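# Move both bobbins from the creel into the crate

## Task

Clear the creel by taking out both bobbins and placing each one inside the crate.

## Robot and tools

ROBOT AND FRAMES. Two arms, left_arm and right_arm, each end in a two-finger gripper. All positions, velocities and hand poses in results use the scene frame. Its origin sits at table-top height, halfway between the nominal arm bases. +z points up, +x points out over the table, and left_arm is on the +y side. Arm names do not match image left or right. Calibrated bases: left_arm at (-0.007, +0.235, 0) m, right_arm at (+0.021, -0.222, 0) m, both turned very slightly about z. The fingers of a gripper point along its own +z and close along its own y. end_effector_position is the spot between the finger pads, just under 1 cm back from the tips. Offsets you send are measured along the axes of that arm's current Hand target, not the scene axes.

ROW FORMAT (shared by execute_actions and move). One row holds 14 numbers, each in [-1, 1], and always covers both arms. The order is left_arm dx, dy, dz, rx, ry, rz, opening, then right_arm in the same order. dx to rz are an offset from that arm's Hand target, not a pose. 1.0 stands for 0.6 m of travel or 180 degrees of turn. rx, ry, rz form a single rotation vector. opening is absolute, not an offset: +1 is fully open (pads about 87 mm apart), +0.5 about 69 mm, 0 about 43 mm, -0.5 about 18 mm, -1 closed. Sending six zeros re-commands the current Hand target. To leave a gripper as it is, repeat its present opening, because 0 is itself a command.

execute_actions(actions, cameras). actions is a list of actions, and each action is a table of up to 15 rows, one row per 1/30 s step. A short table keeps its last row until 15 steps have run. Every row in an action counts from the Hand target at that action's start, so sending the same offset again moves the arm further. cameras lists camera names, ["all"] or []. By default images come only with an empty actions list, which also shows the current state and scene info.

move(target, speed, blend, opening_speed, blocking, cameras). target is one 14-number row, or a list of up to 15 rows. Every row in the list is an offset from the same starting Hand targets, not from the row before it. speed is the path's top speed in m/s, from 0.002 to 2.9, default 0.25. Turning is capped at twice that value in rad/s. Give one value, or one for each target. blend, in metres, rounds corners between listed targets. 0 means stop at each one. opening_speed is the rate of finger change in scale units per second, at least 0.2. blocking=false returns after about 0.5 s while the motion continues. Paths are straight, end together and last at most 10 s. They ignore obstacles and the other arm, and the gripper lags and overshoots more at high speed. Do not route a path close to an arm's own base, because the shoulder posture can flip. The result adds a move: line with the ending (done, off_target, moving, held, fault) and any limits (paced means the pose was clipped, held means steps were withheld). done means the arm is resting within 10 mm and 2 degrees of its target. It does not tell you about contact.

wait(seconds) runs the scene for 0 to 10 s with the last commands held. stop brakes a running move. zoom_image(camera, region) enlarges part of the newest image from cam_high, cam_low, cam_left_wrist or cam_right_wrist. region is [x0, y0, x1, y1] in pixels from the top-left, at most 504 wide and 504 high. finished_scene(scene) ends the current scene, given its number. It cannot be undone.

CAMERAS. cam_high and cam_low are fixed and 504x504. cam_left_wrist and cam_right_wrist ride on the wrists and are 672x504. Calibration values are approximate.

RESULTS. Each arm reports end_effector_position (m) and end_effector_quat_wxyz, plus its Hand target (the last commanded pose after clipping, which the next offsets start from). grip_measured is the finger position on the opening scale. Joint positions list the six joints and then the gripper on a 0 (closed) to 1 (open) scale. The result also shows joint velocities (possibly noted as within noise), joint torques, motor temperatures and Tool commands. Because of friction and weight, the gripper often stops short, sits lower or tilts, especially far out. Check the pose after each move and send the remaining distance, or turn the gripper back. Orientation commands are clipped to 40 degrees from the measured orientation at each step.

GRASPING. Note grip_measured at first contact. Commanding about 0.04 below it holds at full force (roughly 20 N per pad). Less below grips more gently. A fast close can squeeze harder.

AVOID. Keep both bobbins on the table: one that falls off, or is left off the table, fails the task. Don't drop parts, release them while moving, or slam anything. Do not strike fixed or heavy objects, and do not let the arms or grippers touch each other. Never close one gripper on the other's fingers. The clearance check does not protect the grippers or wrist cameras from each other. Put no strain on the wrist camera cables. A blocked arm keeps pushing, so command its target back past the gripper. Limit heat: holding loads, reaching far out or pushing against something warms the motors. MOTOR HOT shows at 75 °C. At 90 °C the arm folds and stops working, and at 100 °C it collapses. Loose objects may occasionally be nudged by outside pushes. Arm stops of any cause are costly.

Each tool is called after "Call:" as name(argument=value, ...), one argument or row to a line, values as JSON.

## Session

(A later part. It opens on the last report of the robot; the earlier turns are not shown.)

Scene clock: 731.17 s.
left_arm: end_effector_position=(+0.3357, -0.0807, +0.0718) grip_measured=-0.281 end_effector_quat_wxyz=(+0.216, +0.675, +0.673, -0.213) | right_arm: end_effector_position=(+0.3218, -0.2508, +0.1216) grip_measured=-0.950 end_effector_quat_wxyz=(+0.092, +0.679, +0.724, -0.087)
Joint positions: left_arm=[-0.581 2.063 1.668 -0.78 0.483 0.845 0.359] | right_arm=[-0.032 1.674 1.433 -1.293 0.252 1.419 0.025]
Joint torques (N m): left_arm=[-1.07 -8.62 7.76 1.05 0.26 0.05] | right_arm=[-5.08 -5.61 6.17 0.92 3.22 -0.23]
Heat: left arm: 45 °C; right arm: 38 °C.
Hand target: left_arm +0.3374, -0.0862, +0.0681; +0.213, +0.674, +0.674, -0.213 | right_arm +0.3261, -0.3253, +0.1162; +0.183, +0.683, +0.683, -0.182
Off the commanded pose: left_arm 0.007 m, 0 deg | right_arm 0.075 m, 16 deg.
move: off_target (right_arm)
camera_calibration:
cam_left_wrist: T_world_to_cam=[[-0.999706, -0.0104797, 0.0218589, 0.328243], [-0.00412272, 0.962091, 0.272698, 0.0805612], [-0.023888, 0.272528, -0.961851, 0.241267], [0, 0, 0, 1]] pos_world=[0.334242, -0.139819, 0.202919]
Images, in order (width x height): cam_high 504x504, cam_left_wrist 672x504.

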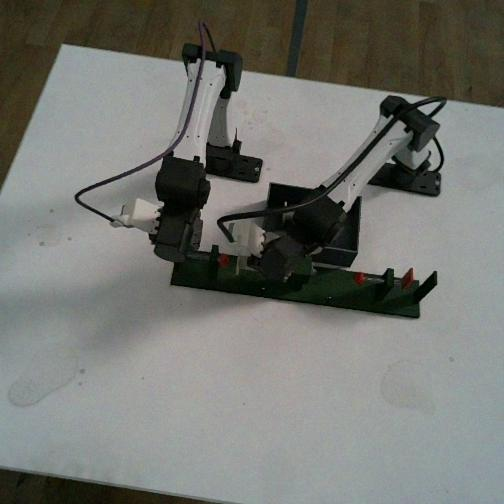

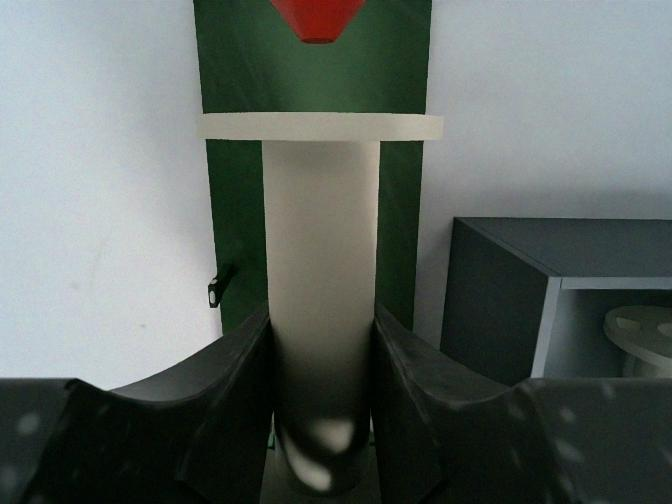

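Call:
move(
  target=[-0.0082,0,0.0057,0,0,0,-0.38, 0,0,0,0,0,0,-0.95],
  speed=0.04,
  cameras=["cam_left_wrist","cam_high"],
)

Call:
zoom_image(
  camera="cam_high",
  region=[150, 180, 320, 310],
)

Scene clock: 735.00 s.
left_arm: end_effector_position=(+0.3323, -0.0854, +0.0611) grip_measured=-0.281 end_effector_quat_wxyz=(+0.202, +0.676, +0.676, -0.214) | right_arm: end_effector_position=(+0.3218, -0.2508, +0.1216) grip_measured=-0.950 end_effector_quat_wxyz=(+0.092, +0.679, +0.724, -0.087)
Joint positions: left_arm=[-0.595 2.094 1.679 -0.782 0.478 0.836 0.359] | right_arm=[-0.032 1.674 1.433 -1.293 0.252 1.419 0.025]
Joint torques (N m): left_arm=[-0.79 -10.55 8.46 1.01 0.28 -0.01] | right_arm=[-5.15 -5.63 6.22 0.89 3.21 -0.24]
Motor temperatures (°C): left_arm=[25 44 46 25 26 26 23] | right_arm=[22 33 38 25 27 25 26]
Heat: left arm: 46 °C; right arm: 38 °C.
Hand target: left_arm +0.3374, -0.0921, +0.0681; +0.213, +0.674, +0.674, -0.213 | right_arm +0.3261, -0.3253, +0.1162; +0.183, +0.683, +0.683, -0.182
Off the commanded pose: left_arm 0.011 m, 1 deg | right_arm 0.075 m, 16 deg.
move: off_target (left_arm, right_arm)
camera_calibration:
cam_left_wrist: T_world_to_cam=[[-0.999101, -0.00656566, 0.0418817, 0.323846], [0.00585283, 0.95711, 0.289664, 0.0832095], [-0.0419872, 0.289649, -0.956212, 0.239216], [0, 0, 0, 1]] pos_world=[0.333112, -0.146803, 0.191075]
Images, in order (width x height): cam_high 504x504, cam_left_wrist 672x504.

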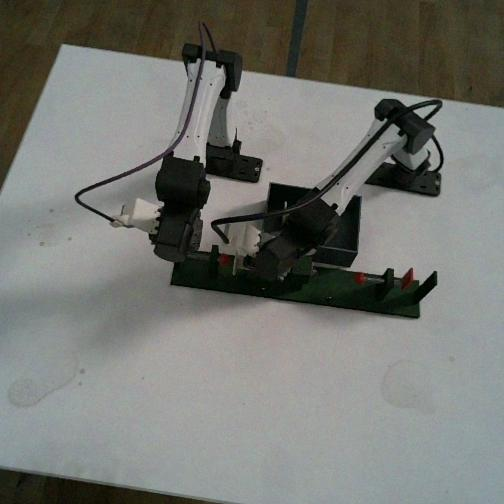

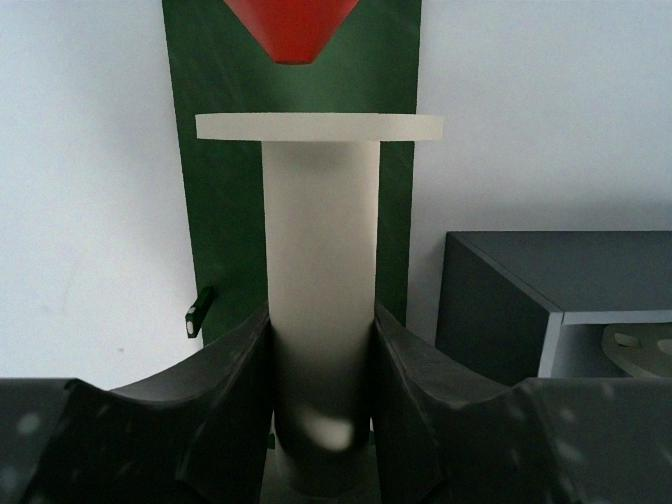

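Scaled by 2.965.

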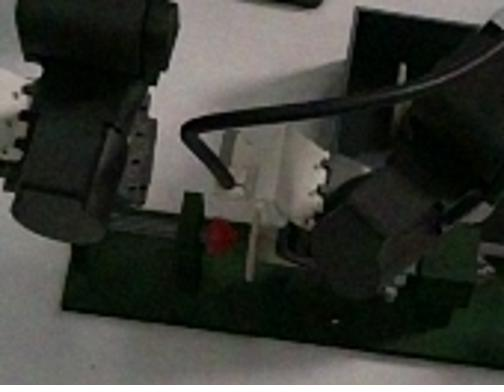

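Call:
move(
  target=[-0.0717,0,-0.1024,0,0,0,-0.38, 0,0,0,0,0,0,-0.95],
  speed=0.06,
  cameras=["cam_left_wrist","cam_high","cam_low"],
)

Scene clock: 740.00 s.
left_arm: end_effector_position=(+0.3338, -0.0862, +0.1345) grip_measured=-0.281 end_effector_quat_wxyz=(+0.201, +0.675, +0.677, -0.213) | right_arm: end_effector_position=(+0.3218, -0.2508, +0.1216) grip_measured=-0.950 end_effector_quat_wxyz=(+0.092, +0.679, +0.724, -0.087)
Joint positions: left_arm=[-0.595 2.094 1.972 -1.076 0.476 0.835 0.359] | right_arm=[-0.032 1.674 1.433 -1.293 0.252 1.419 0.025]
Joint torques (N m): left_arm=[-0.79 -10.66 8.83 0.99 0.3 0] | right_arm=[-5.12 -5.63 6.2 0.9 3.21 -0.24]
Heat: left arm: 46 °C; right arm: 38 °C.
Hand target: left_arm +0.3374, -0.0920, +0.1431; +0.213, +0.674, +0.674, -0.213 | right_arm +0.3261, -0.3253, +0.1162; +0.183, +0.683, +0.683, -0.182
Off the commanded pose: left_arm 0.011 m, 1 deg | right_arm 0.075 m, 16 deg.
move: off_target (left_arm, right_arm)
camera_calibration:
cam_left_wrist: T_world_to_cam=[[-0.999052, -0.00837474, 0.042717, 0.322064], [0.00446385, 0.956435, 0.29191, 0.0627875], [-0.0433007, 0.291824, -0.955491, 0.310267], [0, 0, 0, 1]] pos_world=[0.334913, -0.147898, 0.264371]
Images, in order (width x height): cam_high 504x504, cam_low 504x504, cam_left_wrist 672x504.

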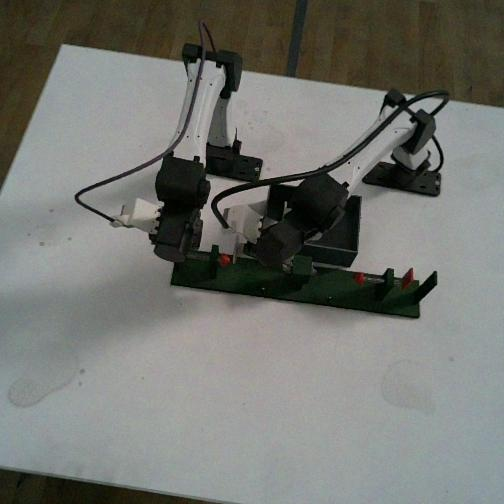

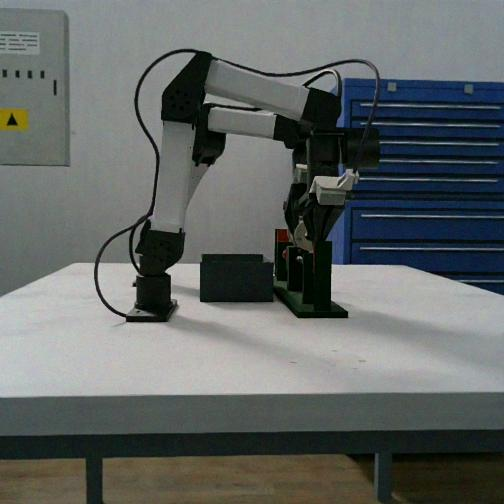

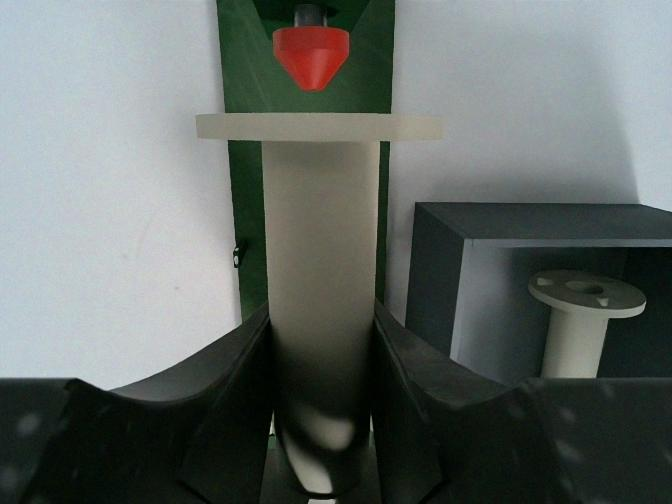

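Call:
move(
  target=[-0.0163,0,-0.1105,0,0,0,-0.38, 0,0,0,0,0,0,-0.95],
  speed=0.08,
)

Call:
move(
  target=[0,0,0,0,0,0,-0.38, 0.144,0,-0.083,0,0.13,0,-0.95],
  speed=0.05,
  cameras=["all"],
)

Scene clock: 746.00 s.
left_arm: end_effector_position=(+0.3328, -0.0588, +0.1954) grip_measured=-0.281 end_effector_quat_wxyz=(+0.199, +0.670, +0.684, -0.209) | right_arm: end_effector_position=(+0.3218, -0.2508, +0.1216) grip_measured=-0.950 end_effector_quat_wxyz=(+0.092, +0.679, +0.724, -0.087)
Joint positions: left_arm=[-0.548 2.099 2.234 -1.357 0.481 0.869 0.359] | right_arm=[-0.032 1.674 1.433 -1.293 0.252 1.419 0.025]
Joint torques (N m): left_arm=[0.2 -10.03 8.46 0.93 0.47 0.25] | right_arm=[-5.07 -5.59 6.24 0.93 3.21 -0.26]
Heat: left arm: 47 °C; right arm: 38 °C.
Hand target: left_arm +0.3375, -0.0619, +0.2030; +0.213, +0.674, +0.674, -0.213 | right_arm +0.3261, -0.3253, +0.1162; +0.183, +0.683, +0.683, -0.182
Off the commanded pose: left_arm 0.009 m, 2 deg | right_arm 0.075 m, 16 deg.
move: off_target (right_arm)

Scene clock: 750.13 s.
left_arm: end_effector_position=(+0.3327, -0.0587, +0.1954) grip_measured=-0.281 end_effector_quat_wxyz=(+0.199, +0.670, +0.684, -0.209) | right_arm: end_effector_position=(+0.3231, -0.2048, +0.1270) grip_measured=-0.950 end_effector_quat_wxyz=(+0.013, +0.699, +0.715, +0.000)
Joint positions: left_arm=[-0.548 2.099 2.234 -1.358 0.481 0.869 0.359] | right_arm=[-0.02 1.674 1.438 -1.315 0.017 1.476 0.025]
Joint torques (N m): left_arm=[0.18 -10.02 8.47 0.92 0.47 0.26] | right_arm=[-0.59 -4.42 7.04 0.54 1.23 0.05]
Heat: left arm: 47 °C; right arm: 38 °C.
Hand target: left_arm +0.3375, -0.0618, +0.2030; +0.213, +0.674, +0.674, -0.213 | right_arm +0.3259, -0.2256, +0.1163; +0.040, +0.706, +0.706, -0.040
Off the commanded pose: left_arm 0.010 m, 2 deg | right_arm 0.024 m, 6 deg.
move: off_target (right_arm)
camera_calibration:
cam_left_wrist: T_world_to_cam=[[-0.998631, -0.0258456, 0.045477, 0.316862], [-0.0109612, 0.953499, 0.301197, 0.0218985], [-0.0511468, 0.300286, -0.952477, 0.362909], [0, 0, 0, 1]] pos_world=[0.335229, -0.121667, 0.324657]
cam_right_wrist: T_world_to_cam=[[-0.999934, -0.00797156, -0.0082282, 0.321912], [-0.0114304, 0.645814, 0.763409, 0.0589952], [-0.000771667, 0.763453, -0.645863, 0.382531], [0, 0, 0, 1]] pos_world=[0.322861, -0.327578, 0.204674]

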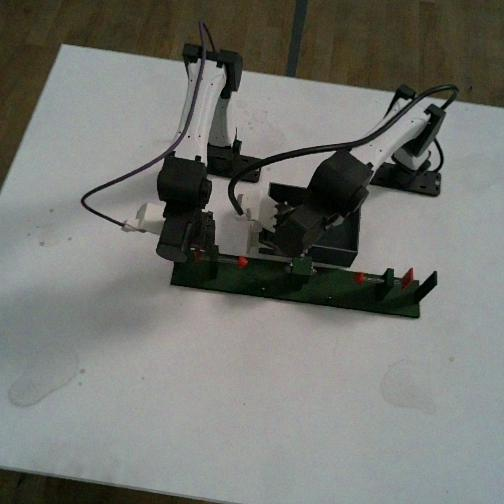

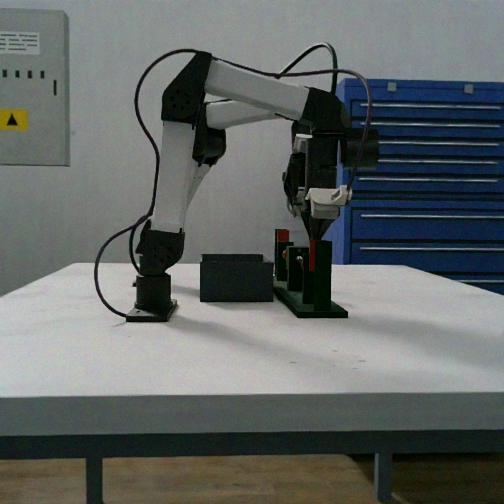

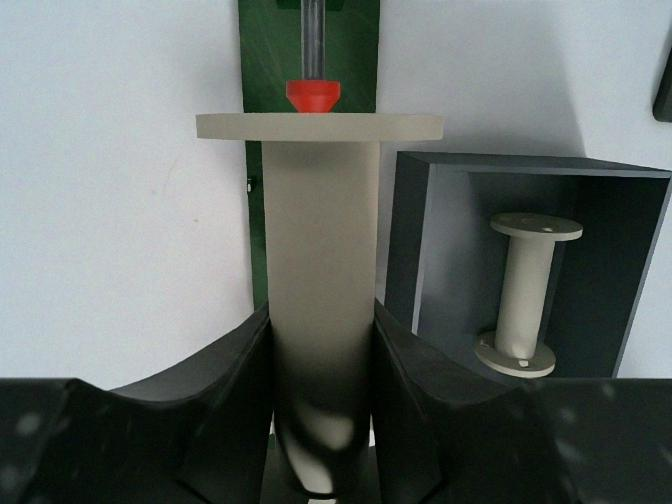

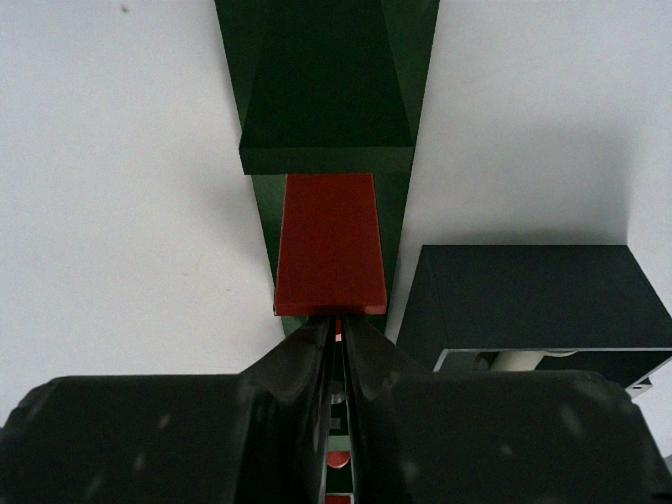

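Call:
move(
  target=[0.0573,-0.1867,-0.0402,0,0,0,-0.38, -0.016,0,-0.149,0,0,0,-0.95],
  speed=0.12,
  cameras=["all"],
)

Scene clock: 773.53 s.
left_arm: end_effector_position=(+0.2260, -0.0179, +0.1958) grip_measured=-0.281 end_effector_quat_wxyz=(+0.196, +0.676, +0.678, -0.214) | right_arm: end_effector_position=(+0.3277, -0.2221, +0.1939) grip_measured=-0.950 end_effector_quat_wxyz=(+0.053, +0.702, +0.710, -0.020)
Joint positions: left_arm=[-0.628 1.614 1.599 -1.181 0.465 0.802 0.359] | right_arm=[-0.027 1.7 1.746 -1.561 0.1 1.478 0.025]
Joint torques (N m): left_arm=[-0.83 -9.43 5.01 1.26 0.29 -0.01] | right_arm=[-0.35 -8.09 9.33 0.31 0.24 -0.07]
Heat: left arm: 49 °C; right arm: 37 °C.
Hand target: left_arm +0.2254, -0.0199, +0.2030; +0.213, +0.674, +0.674, -0.213 | right_arm +0.3259, -0.2250, +0.2062; +0.040, +0.706, +0.706, -0.040
Off the commanded pose: left_arm 0.007 m, 2 deg | right_arm 0.013 m, 3 deg.
joint sent to its limit (right arm) — joint 4 (wrist pitch), lower limit. The joint targets are off in orientation, not in position.
move: off_target (right_arm)
camera_calibration:
cam_left_wrist: T_world_to_cam=[[-0.998594, -0.00706121, 0.0525413, 0.21032], [0.00895003, 0.954408, 0.298369, -0.0222667], [-0.0522527, 0.29842, -0.953003, 0.345916], [0, 0, 0, 1]] pos_world=[0.228299, -0.0804917, 0.325252]
cam_right_wrist: T_world_to_cam=[[-0.999302, 0.00231547, -0.0372919, 0.334604], [-0.0246641, 0.708847, 0.70493, 0.0487862], [0.0280665, 0.705358, -0.708295, 0.428823], [0, 0, 0, 1]] pos_world=[0.323538, -0.33783, 0.28182]

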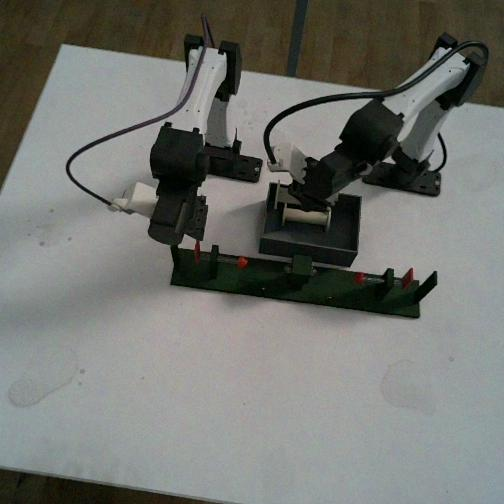

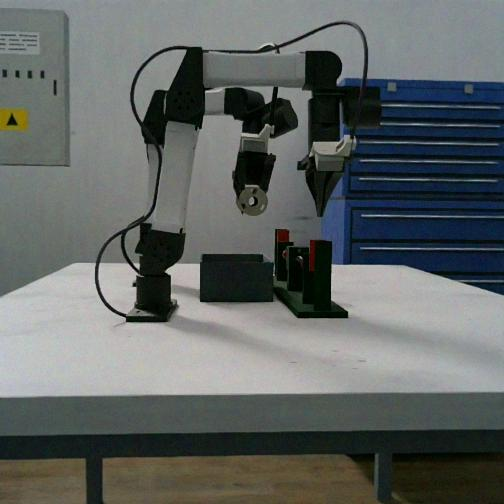

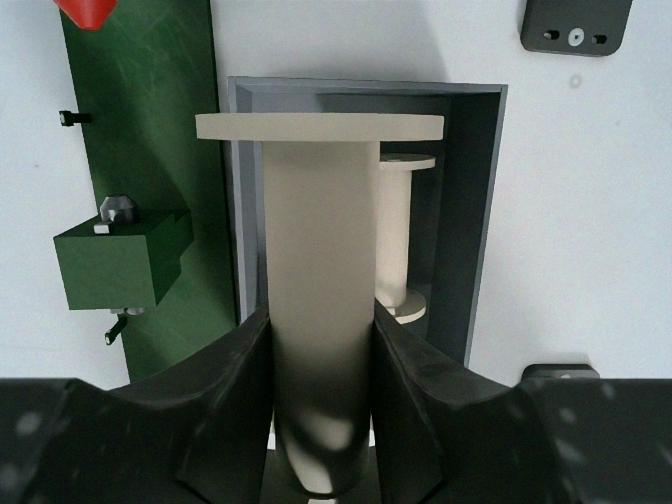

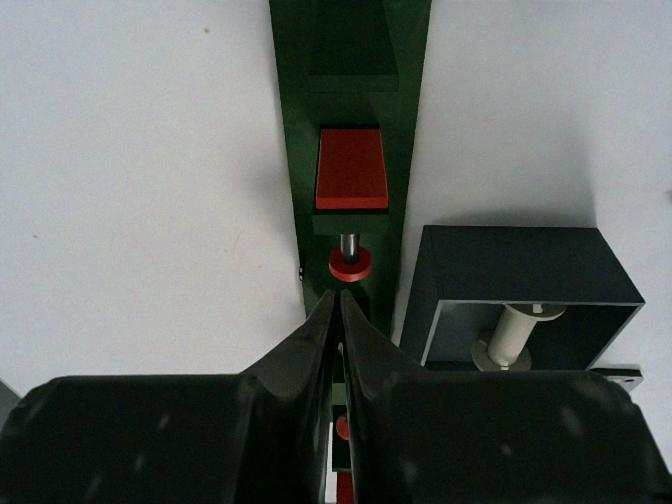

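Call:
move(
  target=[0.1225,0.0067,0.1747,0,0,0,-0.38, 0,0,0,0,0,0,-0.95],
  speed=0.08,
  cameras=["all"],
)

Call:
zoom_image(
  camera="cam_high",
  region=[240, 150, 400, 290],
)

Scene clock: 796.60 s.
left_arm: end_effector_position=(+0.2259, -0.0176, +0.0768) grip_measured=-0.281 end_effector_quat_wxyz=(+0.206, +0.676, +0.675, -0.213) | right_arm: end_effector_position=(+0.3277, -0.2221, +0.1939) grip_measured=-0.950 end_effector_quat_wxyz=(+0.053, +0.702, +0.710, -0.020)
Joint positions: left_arm=[-0.628 1.6 1.102 -0.676 0.464 0.802 0.359] | right_arm=[-0.027 1.7 1.746 -1.561 0.1 1.478 0.025]
Joint torques (N m): left_arm=[-0.09 -6.19 5.35 1.32 0.3 0.07] | right_arm=[-0.31 -8.13 9.37 0.33 0.23 -0.1]
Heat: left arm: 48 °C; right arm: 38 °C.
Hand target: left_arm +0.2296, -0.0199, +0.0750; +0.213, +0.674, +0.674, -0.213 | right_arm +0.3259, -0.2250, +0.2062; +0.040, +0.706, +0.706, -0.040
Off the commanded pose: left_arm 0.005 m, 1 deg | right_arm 0.013 m, 3 deg.
joint sent to its limit (right arm) — joint 4 (wrist pitch), lower limit. The joint targets are off in orientation, not in position.
move: off_target (right_arm)
camera_calibration:
cam_left_wrist: T_world_to_cam=[[-0.999378, -0.00678528, 0.0346173, 0.21798], [0.00338665, 0.958339, 0.285612, 0.0152295], [-0.0351131, 0.285552, -0.95772, 0.228651], [0, 0, 0, 1]] pos_world=[0.225821, -0.0784079, 0.207088]
cam_right_wrist: T_world_to_cam=[[-0.999302, 0.00231547, -0.0372919, 0.334604], [-0.0246641, 0.708847, 0.70493, 0.0487862], [0.0280665, 0.705358, -0.708295, 0.428823], [0, 0, 0, 1]] pos_world=[0.323538, -0.33783, 0.28182]

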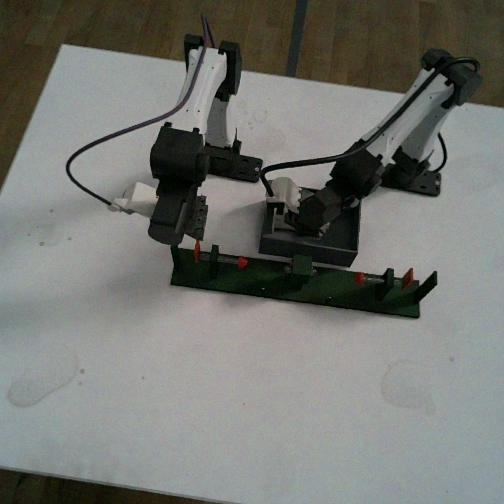

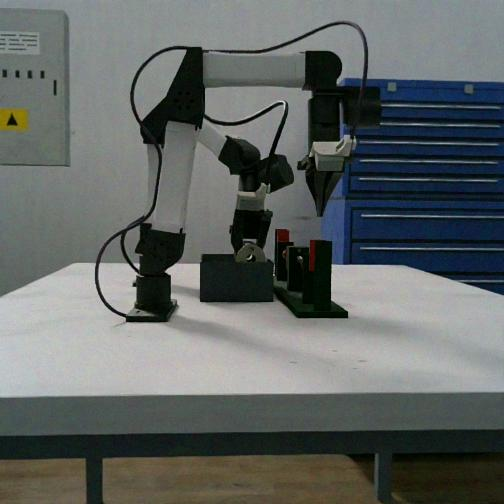

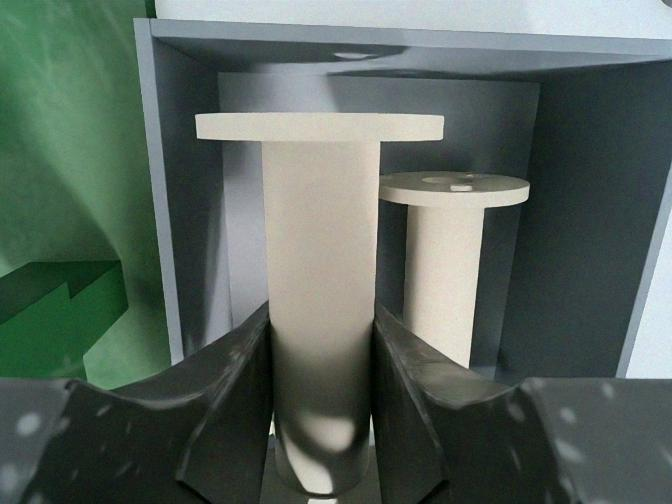

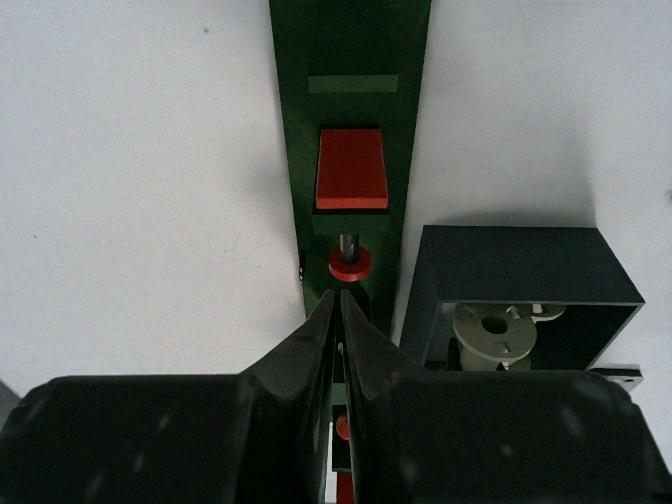

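Scaled by 3.150.

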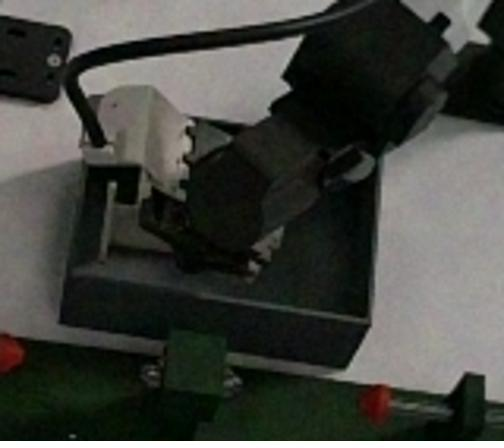

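Call:
move(
  target=[0.045,0.003,0.0642,0,0,0,-0.38, 0,0,0,0,0,0,-0.95],
  speed=0.05,
  cameras=["all"],
)

Scene clock: 802.67 s.
left_arm: end_effector_position=(+0.2267, -0.0183, +0.0291) grip_measured=-0.281 end_effector_quat_wxyz=(+0.204, +0.676, +0.675, -0.213) | right_arm: end_effector_position=(+0.3277, -0.2221, +0.1939) grip_measured=-0.950 end_effector_quat_wxyz=(+0.053, +0.702, +0.710, -0.020)
Joint positions: left_arm=[-0.628 1.672 0.98 -0.484 0.464 0.802 0.359] | right_arm=[-0.027 1.7 1.746 -1.561 0.1 1.478 0.025]
Joint torques (N m): left_arm=[0.25 -6.56 5.03 1.32 0.31 0.1] | right_arm=[-0.25 -7.99 9.33 0.33 0.24 -0.07]
Heat: left arm: 47 °C; right arm: 38 °C.
Hand target: left_arm +0.2313, -0.0199, +0.0280; +0.213, +0.674, +0.674, -0.213 | right_arm +0.3259, -0.2250, +0.2062; +0.040, +0.706, +0.706, -0.040
Off the commanded pose: left_arm 0.005 m, 1 deg | right_arm 0.013 m, 3 deg.
joint sent to its limit (right arm) — joint 4 (wrist pitch), lower limit. The joint targets are off in orientation, not in position.
move: off_target (right_arm)
camera_calibration:
cam_left_wrist: T_world_to_cam=[[-0.999261, -0.00687609, 0.0378261, 0.220378], [0.00431615, 0.957593, 0.288093, 0.0292649], [-0.038203, 0.288043, -0.956855, 0.183987], [0, 0, 0, 1]] pos_world=[0.227117, -0.0795047, 0.159282]
cam_right_wrist: T_world_to_cam=[[-0.999302, 0.00231547, -0.0372919, 0.334604], [-0.0246641, 0.708847, 0.70493, 0.0487862], [0.0280665, 0.705358, -0.708295, 0.428823], [0, 0, 0, 1]] pos_world=[0.323538, -0.33783, 0.28182]

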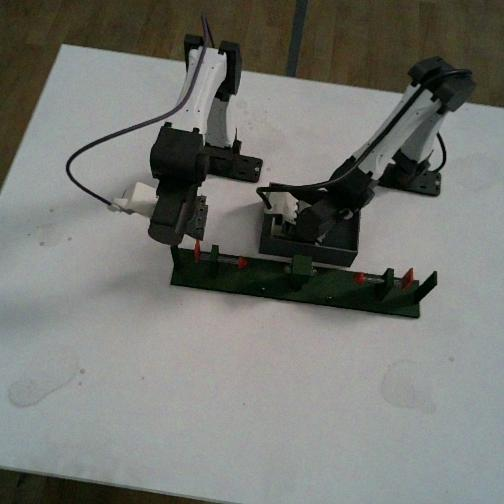

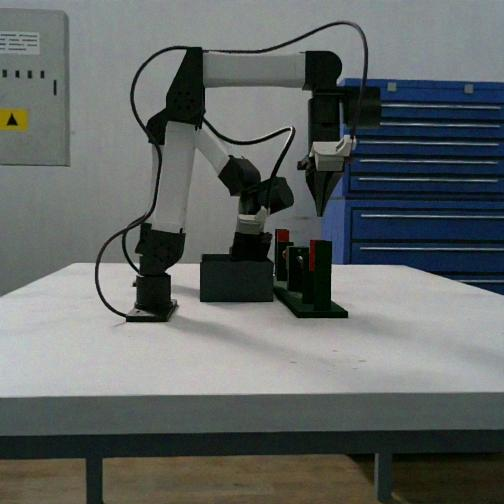

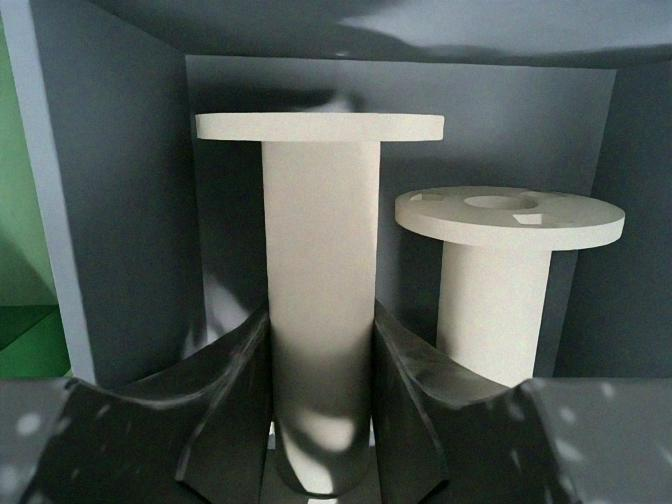

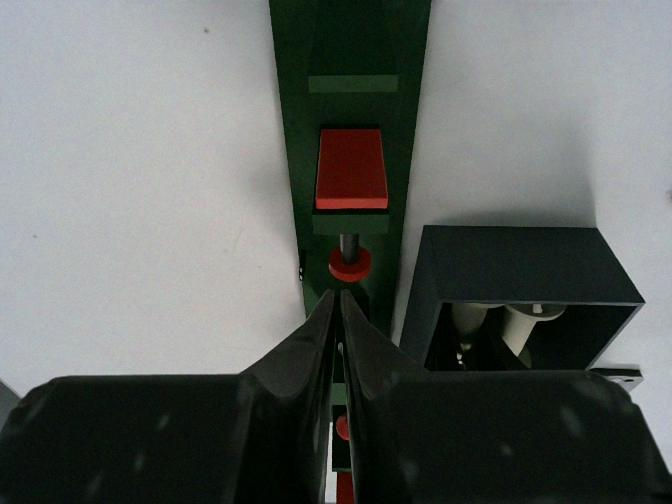

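Call:
move(
  target=[0.0105,0,0.015,0,0,0,-0.38, 0,0,0,0,0,0,-0.95],
  speed=0.03,
  cameras=["cam_left_wrist"],
)

Scene clock: 806.77 s.
left_arm: end_effector_position=(+0.2293, -0.0205, +0.0246) grip_measured=-0.281 end_effector_quat_wxyz=(+0.212, +0.676, +0.673, -0.213) | right_arm: end_effector_position=(+0.3277, -0.2221, +0.1939) grip_measured=-0.950 end_effector_quat_wxyz=(+0.053, +0.702, +0.710, -0.020)
Joint positions: left_arm=[-0.628 1.68 0.963 -0.443 0.465 0.802 0.359] | right_arm=[-0.027 1.7 1.746 -1.561 0.1 1.478 0.025]
Joint torques (N m): left_arm=[0.24 -5.39 4.16 1.42 0.31 0.11] | right_arm=[-0.28 -8.06 9.33 0.32 0.26 -0.07]
Heat: left arm: 47 °C; right arm: 38 °C.
Hand target: left_arm +0.2313, -0.0200, +0.0169; +0.213, +0.674, +0.674, -0.213 | right_arm +0.3259, -0.2250, +0.2062; +0.040, +0.706, +0.706, -0.040
Off the commanded pose: left_arm 0.008 m, 0 deg | right_arm 0.013 m, 3 deg.
joint sent to its limit (right arm) — joint 4 (wrist pitch), lower limit. The joint targets are off in orientation, not in position.
move: off_target (right_arm)
camera_calibration:
cam_left_wrist: T_world_to_cam=[[-0.999668, -0.00618204, 0.0250058, 0.223475], [0.00099384, 0.960794, 0.277263, 0.0337577], [-0.0257394, 0.277196, -0.960469, 0.177369], [0, 0, 0, 1]] pos_world=[0.227932, -0.0802187, 0.15541]
Images, in order (width x height): cam_left_wrist 672x504.

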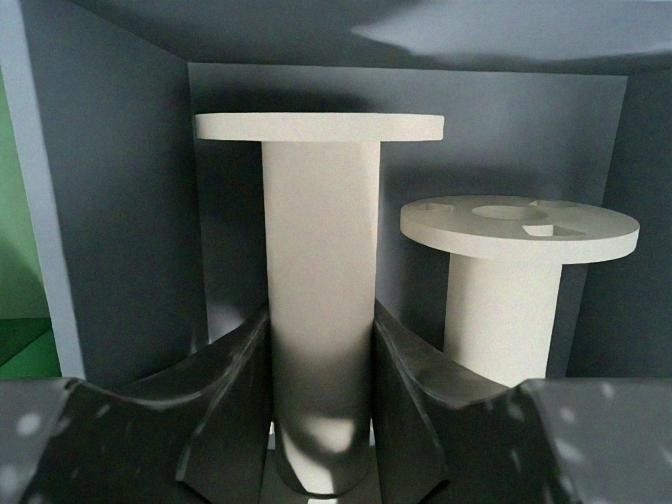

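Call:
move(
  target=[0.0077,0,0.011,0,0,0,-0.38, 0,0,0,0,0,0,-0.95],
  speed=0.03,
  cameras=["cam_left_wrist","cam_low"],
)

Scene clock: 811.80 s.
left_arm: end_effector_position=(+0.2330, -0.0256, +0.0242) grip_measured=-0.281 end_effector_quat_wxyz=(+0.227, +0.677, +0.666, -0.216) | right_arm: end_effector_position=(+0.3277, -0.2221, +0.1939) grip_measured=-0.950 end_effector_quat_wxyz=(+0.053, +0.702, +0.710, -0.020)
Joint positions: left_arm=[-0.628 1.682 0.951 -0.397 0.475 0.802 0.359] | right_arm=[-0.027 1.7 1.746 -1.561 0.1 1.478 0.025]
Joint torques (N m): left_arm=[0.25 -4.22 3.63 1.32 0.19 0.1] | right_arm=[-0.32 -8.16 9.37 0.32 0.23 -0.1]
Heat: left arm: 46 °C; right arm: 39 °C.
Hand target: left_arm +0.2314, -0.0200, +0.0089; +0.213, +0.674, +0.674, -0.213 | right_arm +0.3259, -0.2250, +0.2062; +0.040, +0.706, +0.706, -0.040
Off the commanded pose: left_arm 0.016 m, 2 deg | right_arm 0.013 m, 3 deg.
joint sent to its limit (right arm) — joint 4 (wrist pitch), lower limit. The joint targets are off in orientation, not in position.
move: off_target (left_arm, right_arm)
camera_calibration:
cam_left_wrist: T_world_to_cam=[[-0.99998, -0.00166282, 0.00602654, 0.227766], [-0.0000943492, 0.967884, 0.251399, 0.0397903], [-0.00625102, 0.251394, -0.967865, 0.173517], [0, 0, 0, 1]] pos_world=[0.22885, -0.0817546, 0.156565]
Images, in order (width x height): cam_low 504x504, cam_left_wrist 672x504.

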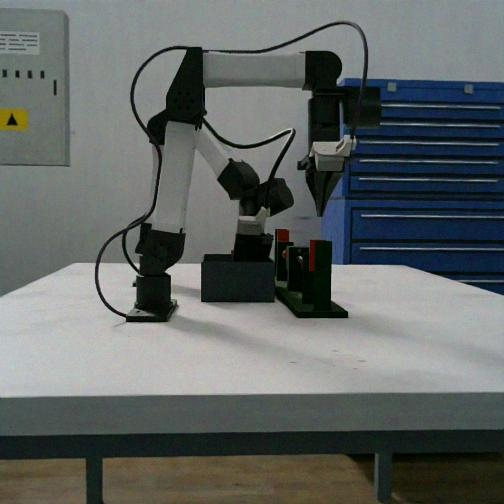

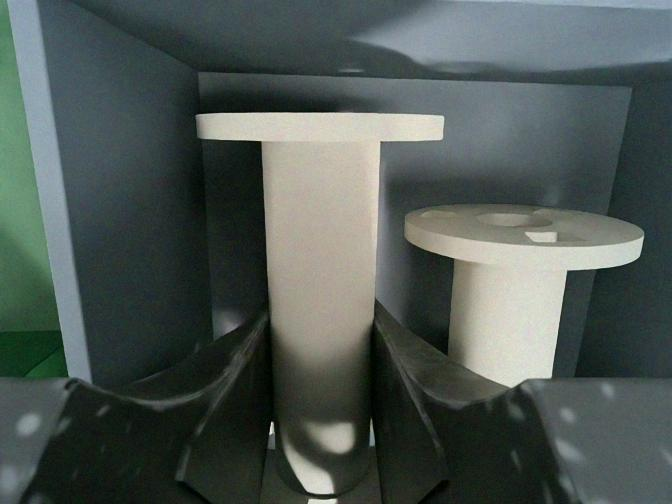

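Call:
move(
  target=[
    [-0.006,0,-0.0085,0,0,0,-0.38, 0,0,0,0,0,0,-0.95],
    [-0.006,0,-0.0085,0,0,0,0.0, 0,0,0,0,0,0,-0.95],
  ],
  speed=0.03,
  opening_speed=0.25,
  cameras=["cam_left_wrist"],
)

Scene clock: 817.60 s.
left_arm: end_effector_position=(+0.2323, -0.0262, +0.0245) grip_measured=-0.001 end_effector_quat_wxyz=(+0.227, +0.677, +0.665, -0.218) | right_arm: end_effector_position=(+0.3277, -0.2221, +0.1939) grip_measured=-0.950 end_effector_quat_wxyz=(+0.053, +0.702, +0.710, -0.020)
Joint positions: left_arm=[-0.628 1.682 0.951 -0.397 0.48 0.802 0.5] | right_arm=[-0.027 1.7 1.746 -1.561 0.1 1.478 0.025]
Joint torques (N m): left_arm=[0.23 -5.26 4.89 1.03 0.14 0.1] | right_arm=[-0.32 -8.05 9.29 0.32 0.24 -0.08]
Heat: left arm: 46 °C; right arm: 39 °C.
Hand target: left_arm +0.2314, -0.0200, +0.0152; +0.213, +0.674, +0.674, -0.213 | right_arm +0.3259, -0.2250, +0.2062; +0.040, +0.706, +0.706, -0.040
Off the commanded pose: left_arm 0.011 m, 2 deg | right_arm 0.013 m, 3 deg.
joint sent to its limit (right arm) — joint 4 (wrist pitch), lower limit. The joint targets are off in orientation, not in position.
move: off_target (left_arm, right_arm); target 2's new opening was sent with left_arm's hand 0.011 m and 2 deg from that target
camera_calibration:
cam_left_wrist: T_world_to_cam=[[-0.999961, 0.000455115, 0.00881263, 0.227189], [0.00262676, 0.96875, 0.248026, 0.0397707], [-0.00842435, 0.24804, -0.968713, 0.174285], [0, 0, 0, 1]] pos_world=[0.228544, -0.0818609, 0.156966]
Images, in order (width x height): cam_left_wrist 672x504.

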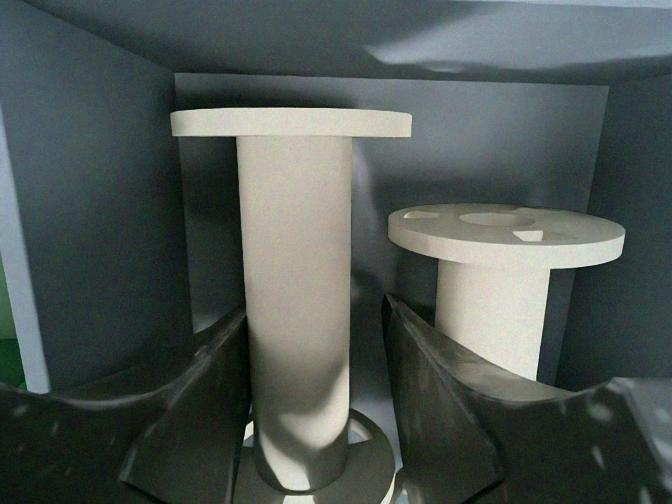

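Call:
move(
  target=[
    [-0.006,0.0,-0.05,0,0,0,0.0, 0,0,0,0,0,0,-0.95],
    [-0.006,0.0,-0.29,0,0,0,0.0, 0,0,0,0,0,0,-0.95],
  ],
  speed=0.07,
  cameras=["all"],
)

Call:
zoom_image(
  camera="cam_high",
  region=[240, 150, 400, 290],
)

Scene clock: 827.20 s.
left_arm: end_effector_position=(+0.2261, +0.0789, +0.1451) grip_measured=+0.000 end_effector_quat_wxyz=(+0.189, +0.669, +0.685, -0.217) | right_arm: end_effector_position=(+0.3277, -0.2221, +0.1939) grip_measured=-0.950 end_effector_quat_wxyz=(+0.053, +0.702, +0.710, -0.020)
Joint positions: left_arm=[-0.327 1.46 1.263 -1.171 0.551 1.114 0.5] | right_arm=[-0.027 1.7 1.746 -1.561 0.1 1.478 0.025]
Joint torques (N m): left_arm=[0.38 -7.28 8.25 0.6 0.51 0.27] | right_arm=[-0.38 -8.06 9.31 0.34 0.24 -0.08]
Heat: left arm: 46 °C; right arm: 39 °C.
Hand target: left_arm +0.2313, +0.0769, +0.1597; +0.213, +0.674, +0.674, -0.213 | right_arm +0.3259, -0.2250, +0.2062; +0.040, +0.706, +0.706, -0.040
Off the commanded pose: left_arm 0.016 m, 3 deg | right_arm 0.013 m, 3 deg.
joint sent to its limit (right arm) — joint 4 (wrist pitch), lower limit. The joint targets are off in orientation, not in position.
move: off_target (left_arm, right_arm)
camera_calibration:
cam_left_wrist: T_world_to_cam=[[-0.997234, -0.0224362, 0.0708592, 0.211979], [0.000163629, 0.952687, 0.303952, -0.0982516], [-0.0743262, 0.303123, -0.950048, 0.272914], [0, 0, 0, 1]] pos_world=[0.231693, 0.0156323, 0.274125]
cam_right_wrist: T_world_to_cam=[[-0.999302, 0.00231547, -0.0372919, 0.334604], [-0.0246641, 0.708847, 0.70493, 0.0487862], [0.0280665, 0.705358, -0.708295, 0.428823], [0, 0, 0, 1]] pos_world=[0.323538, -0.33783, 0.28182]

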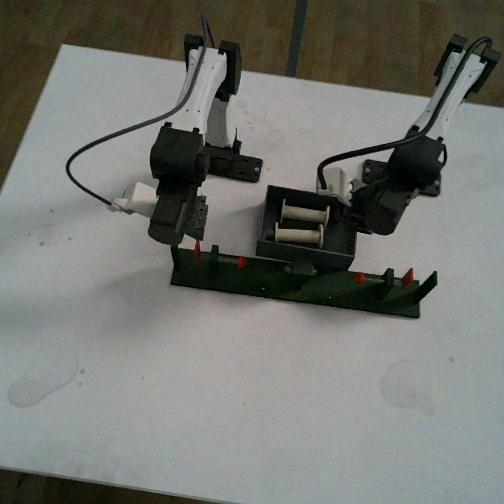

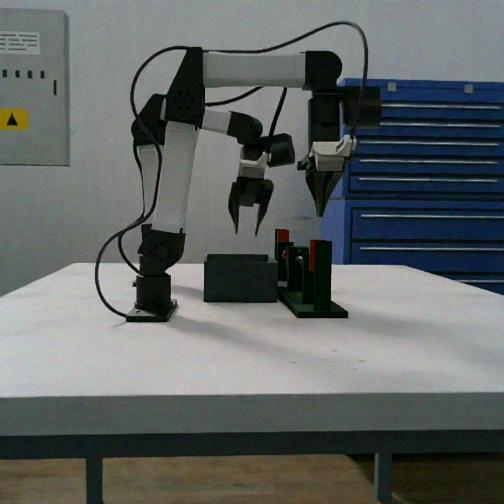

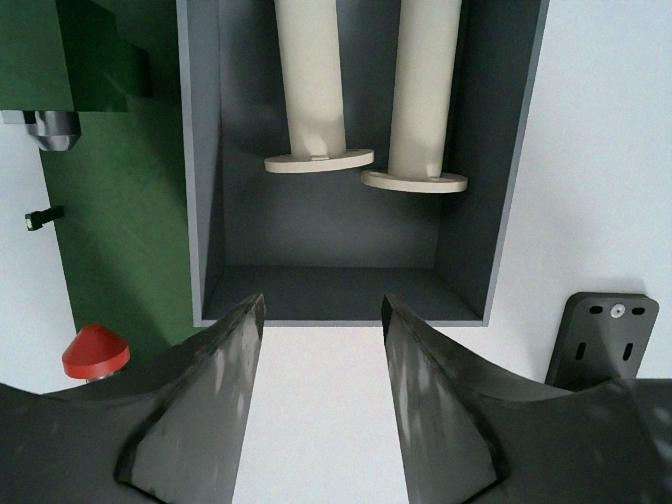

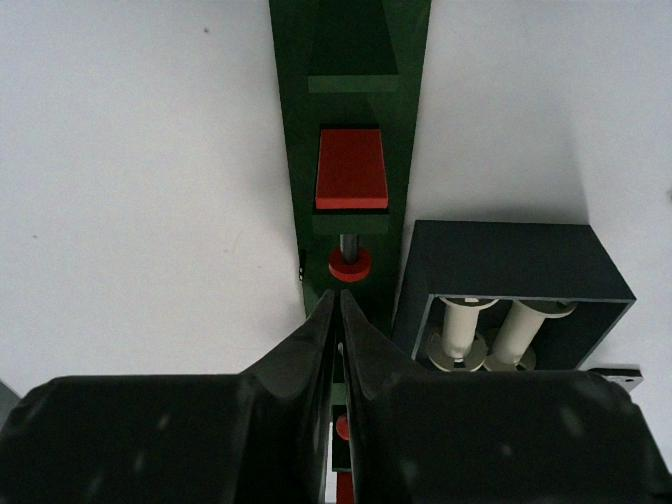

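Scaled by 3.150.

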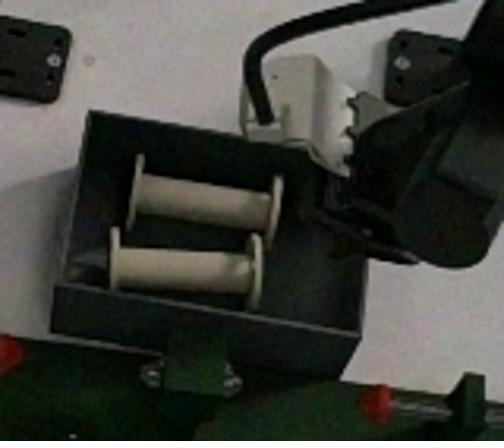

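Call:
finished_scene(
  scene=1,
)

The scene is finished: the task was done.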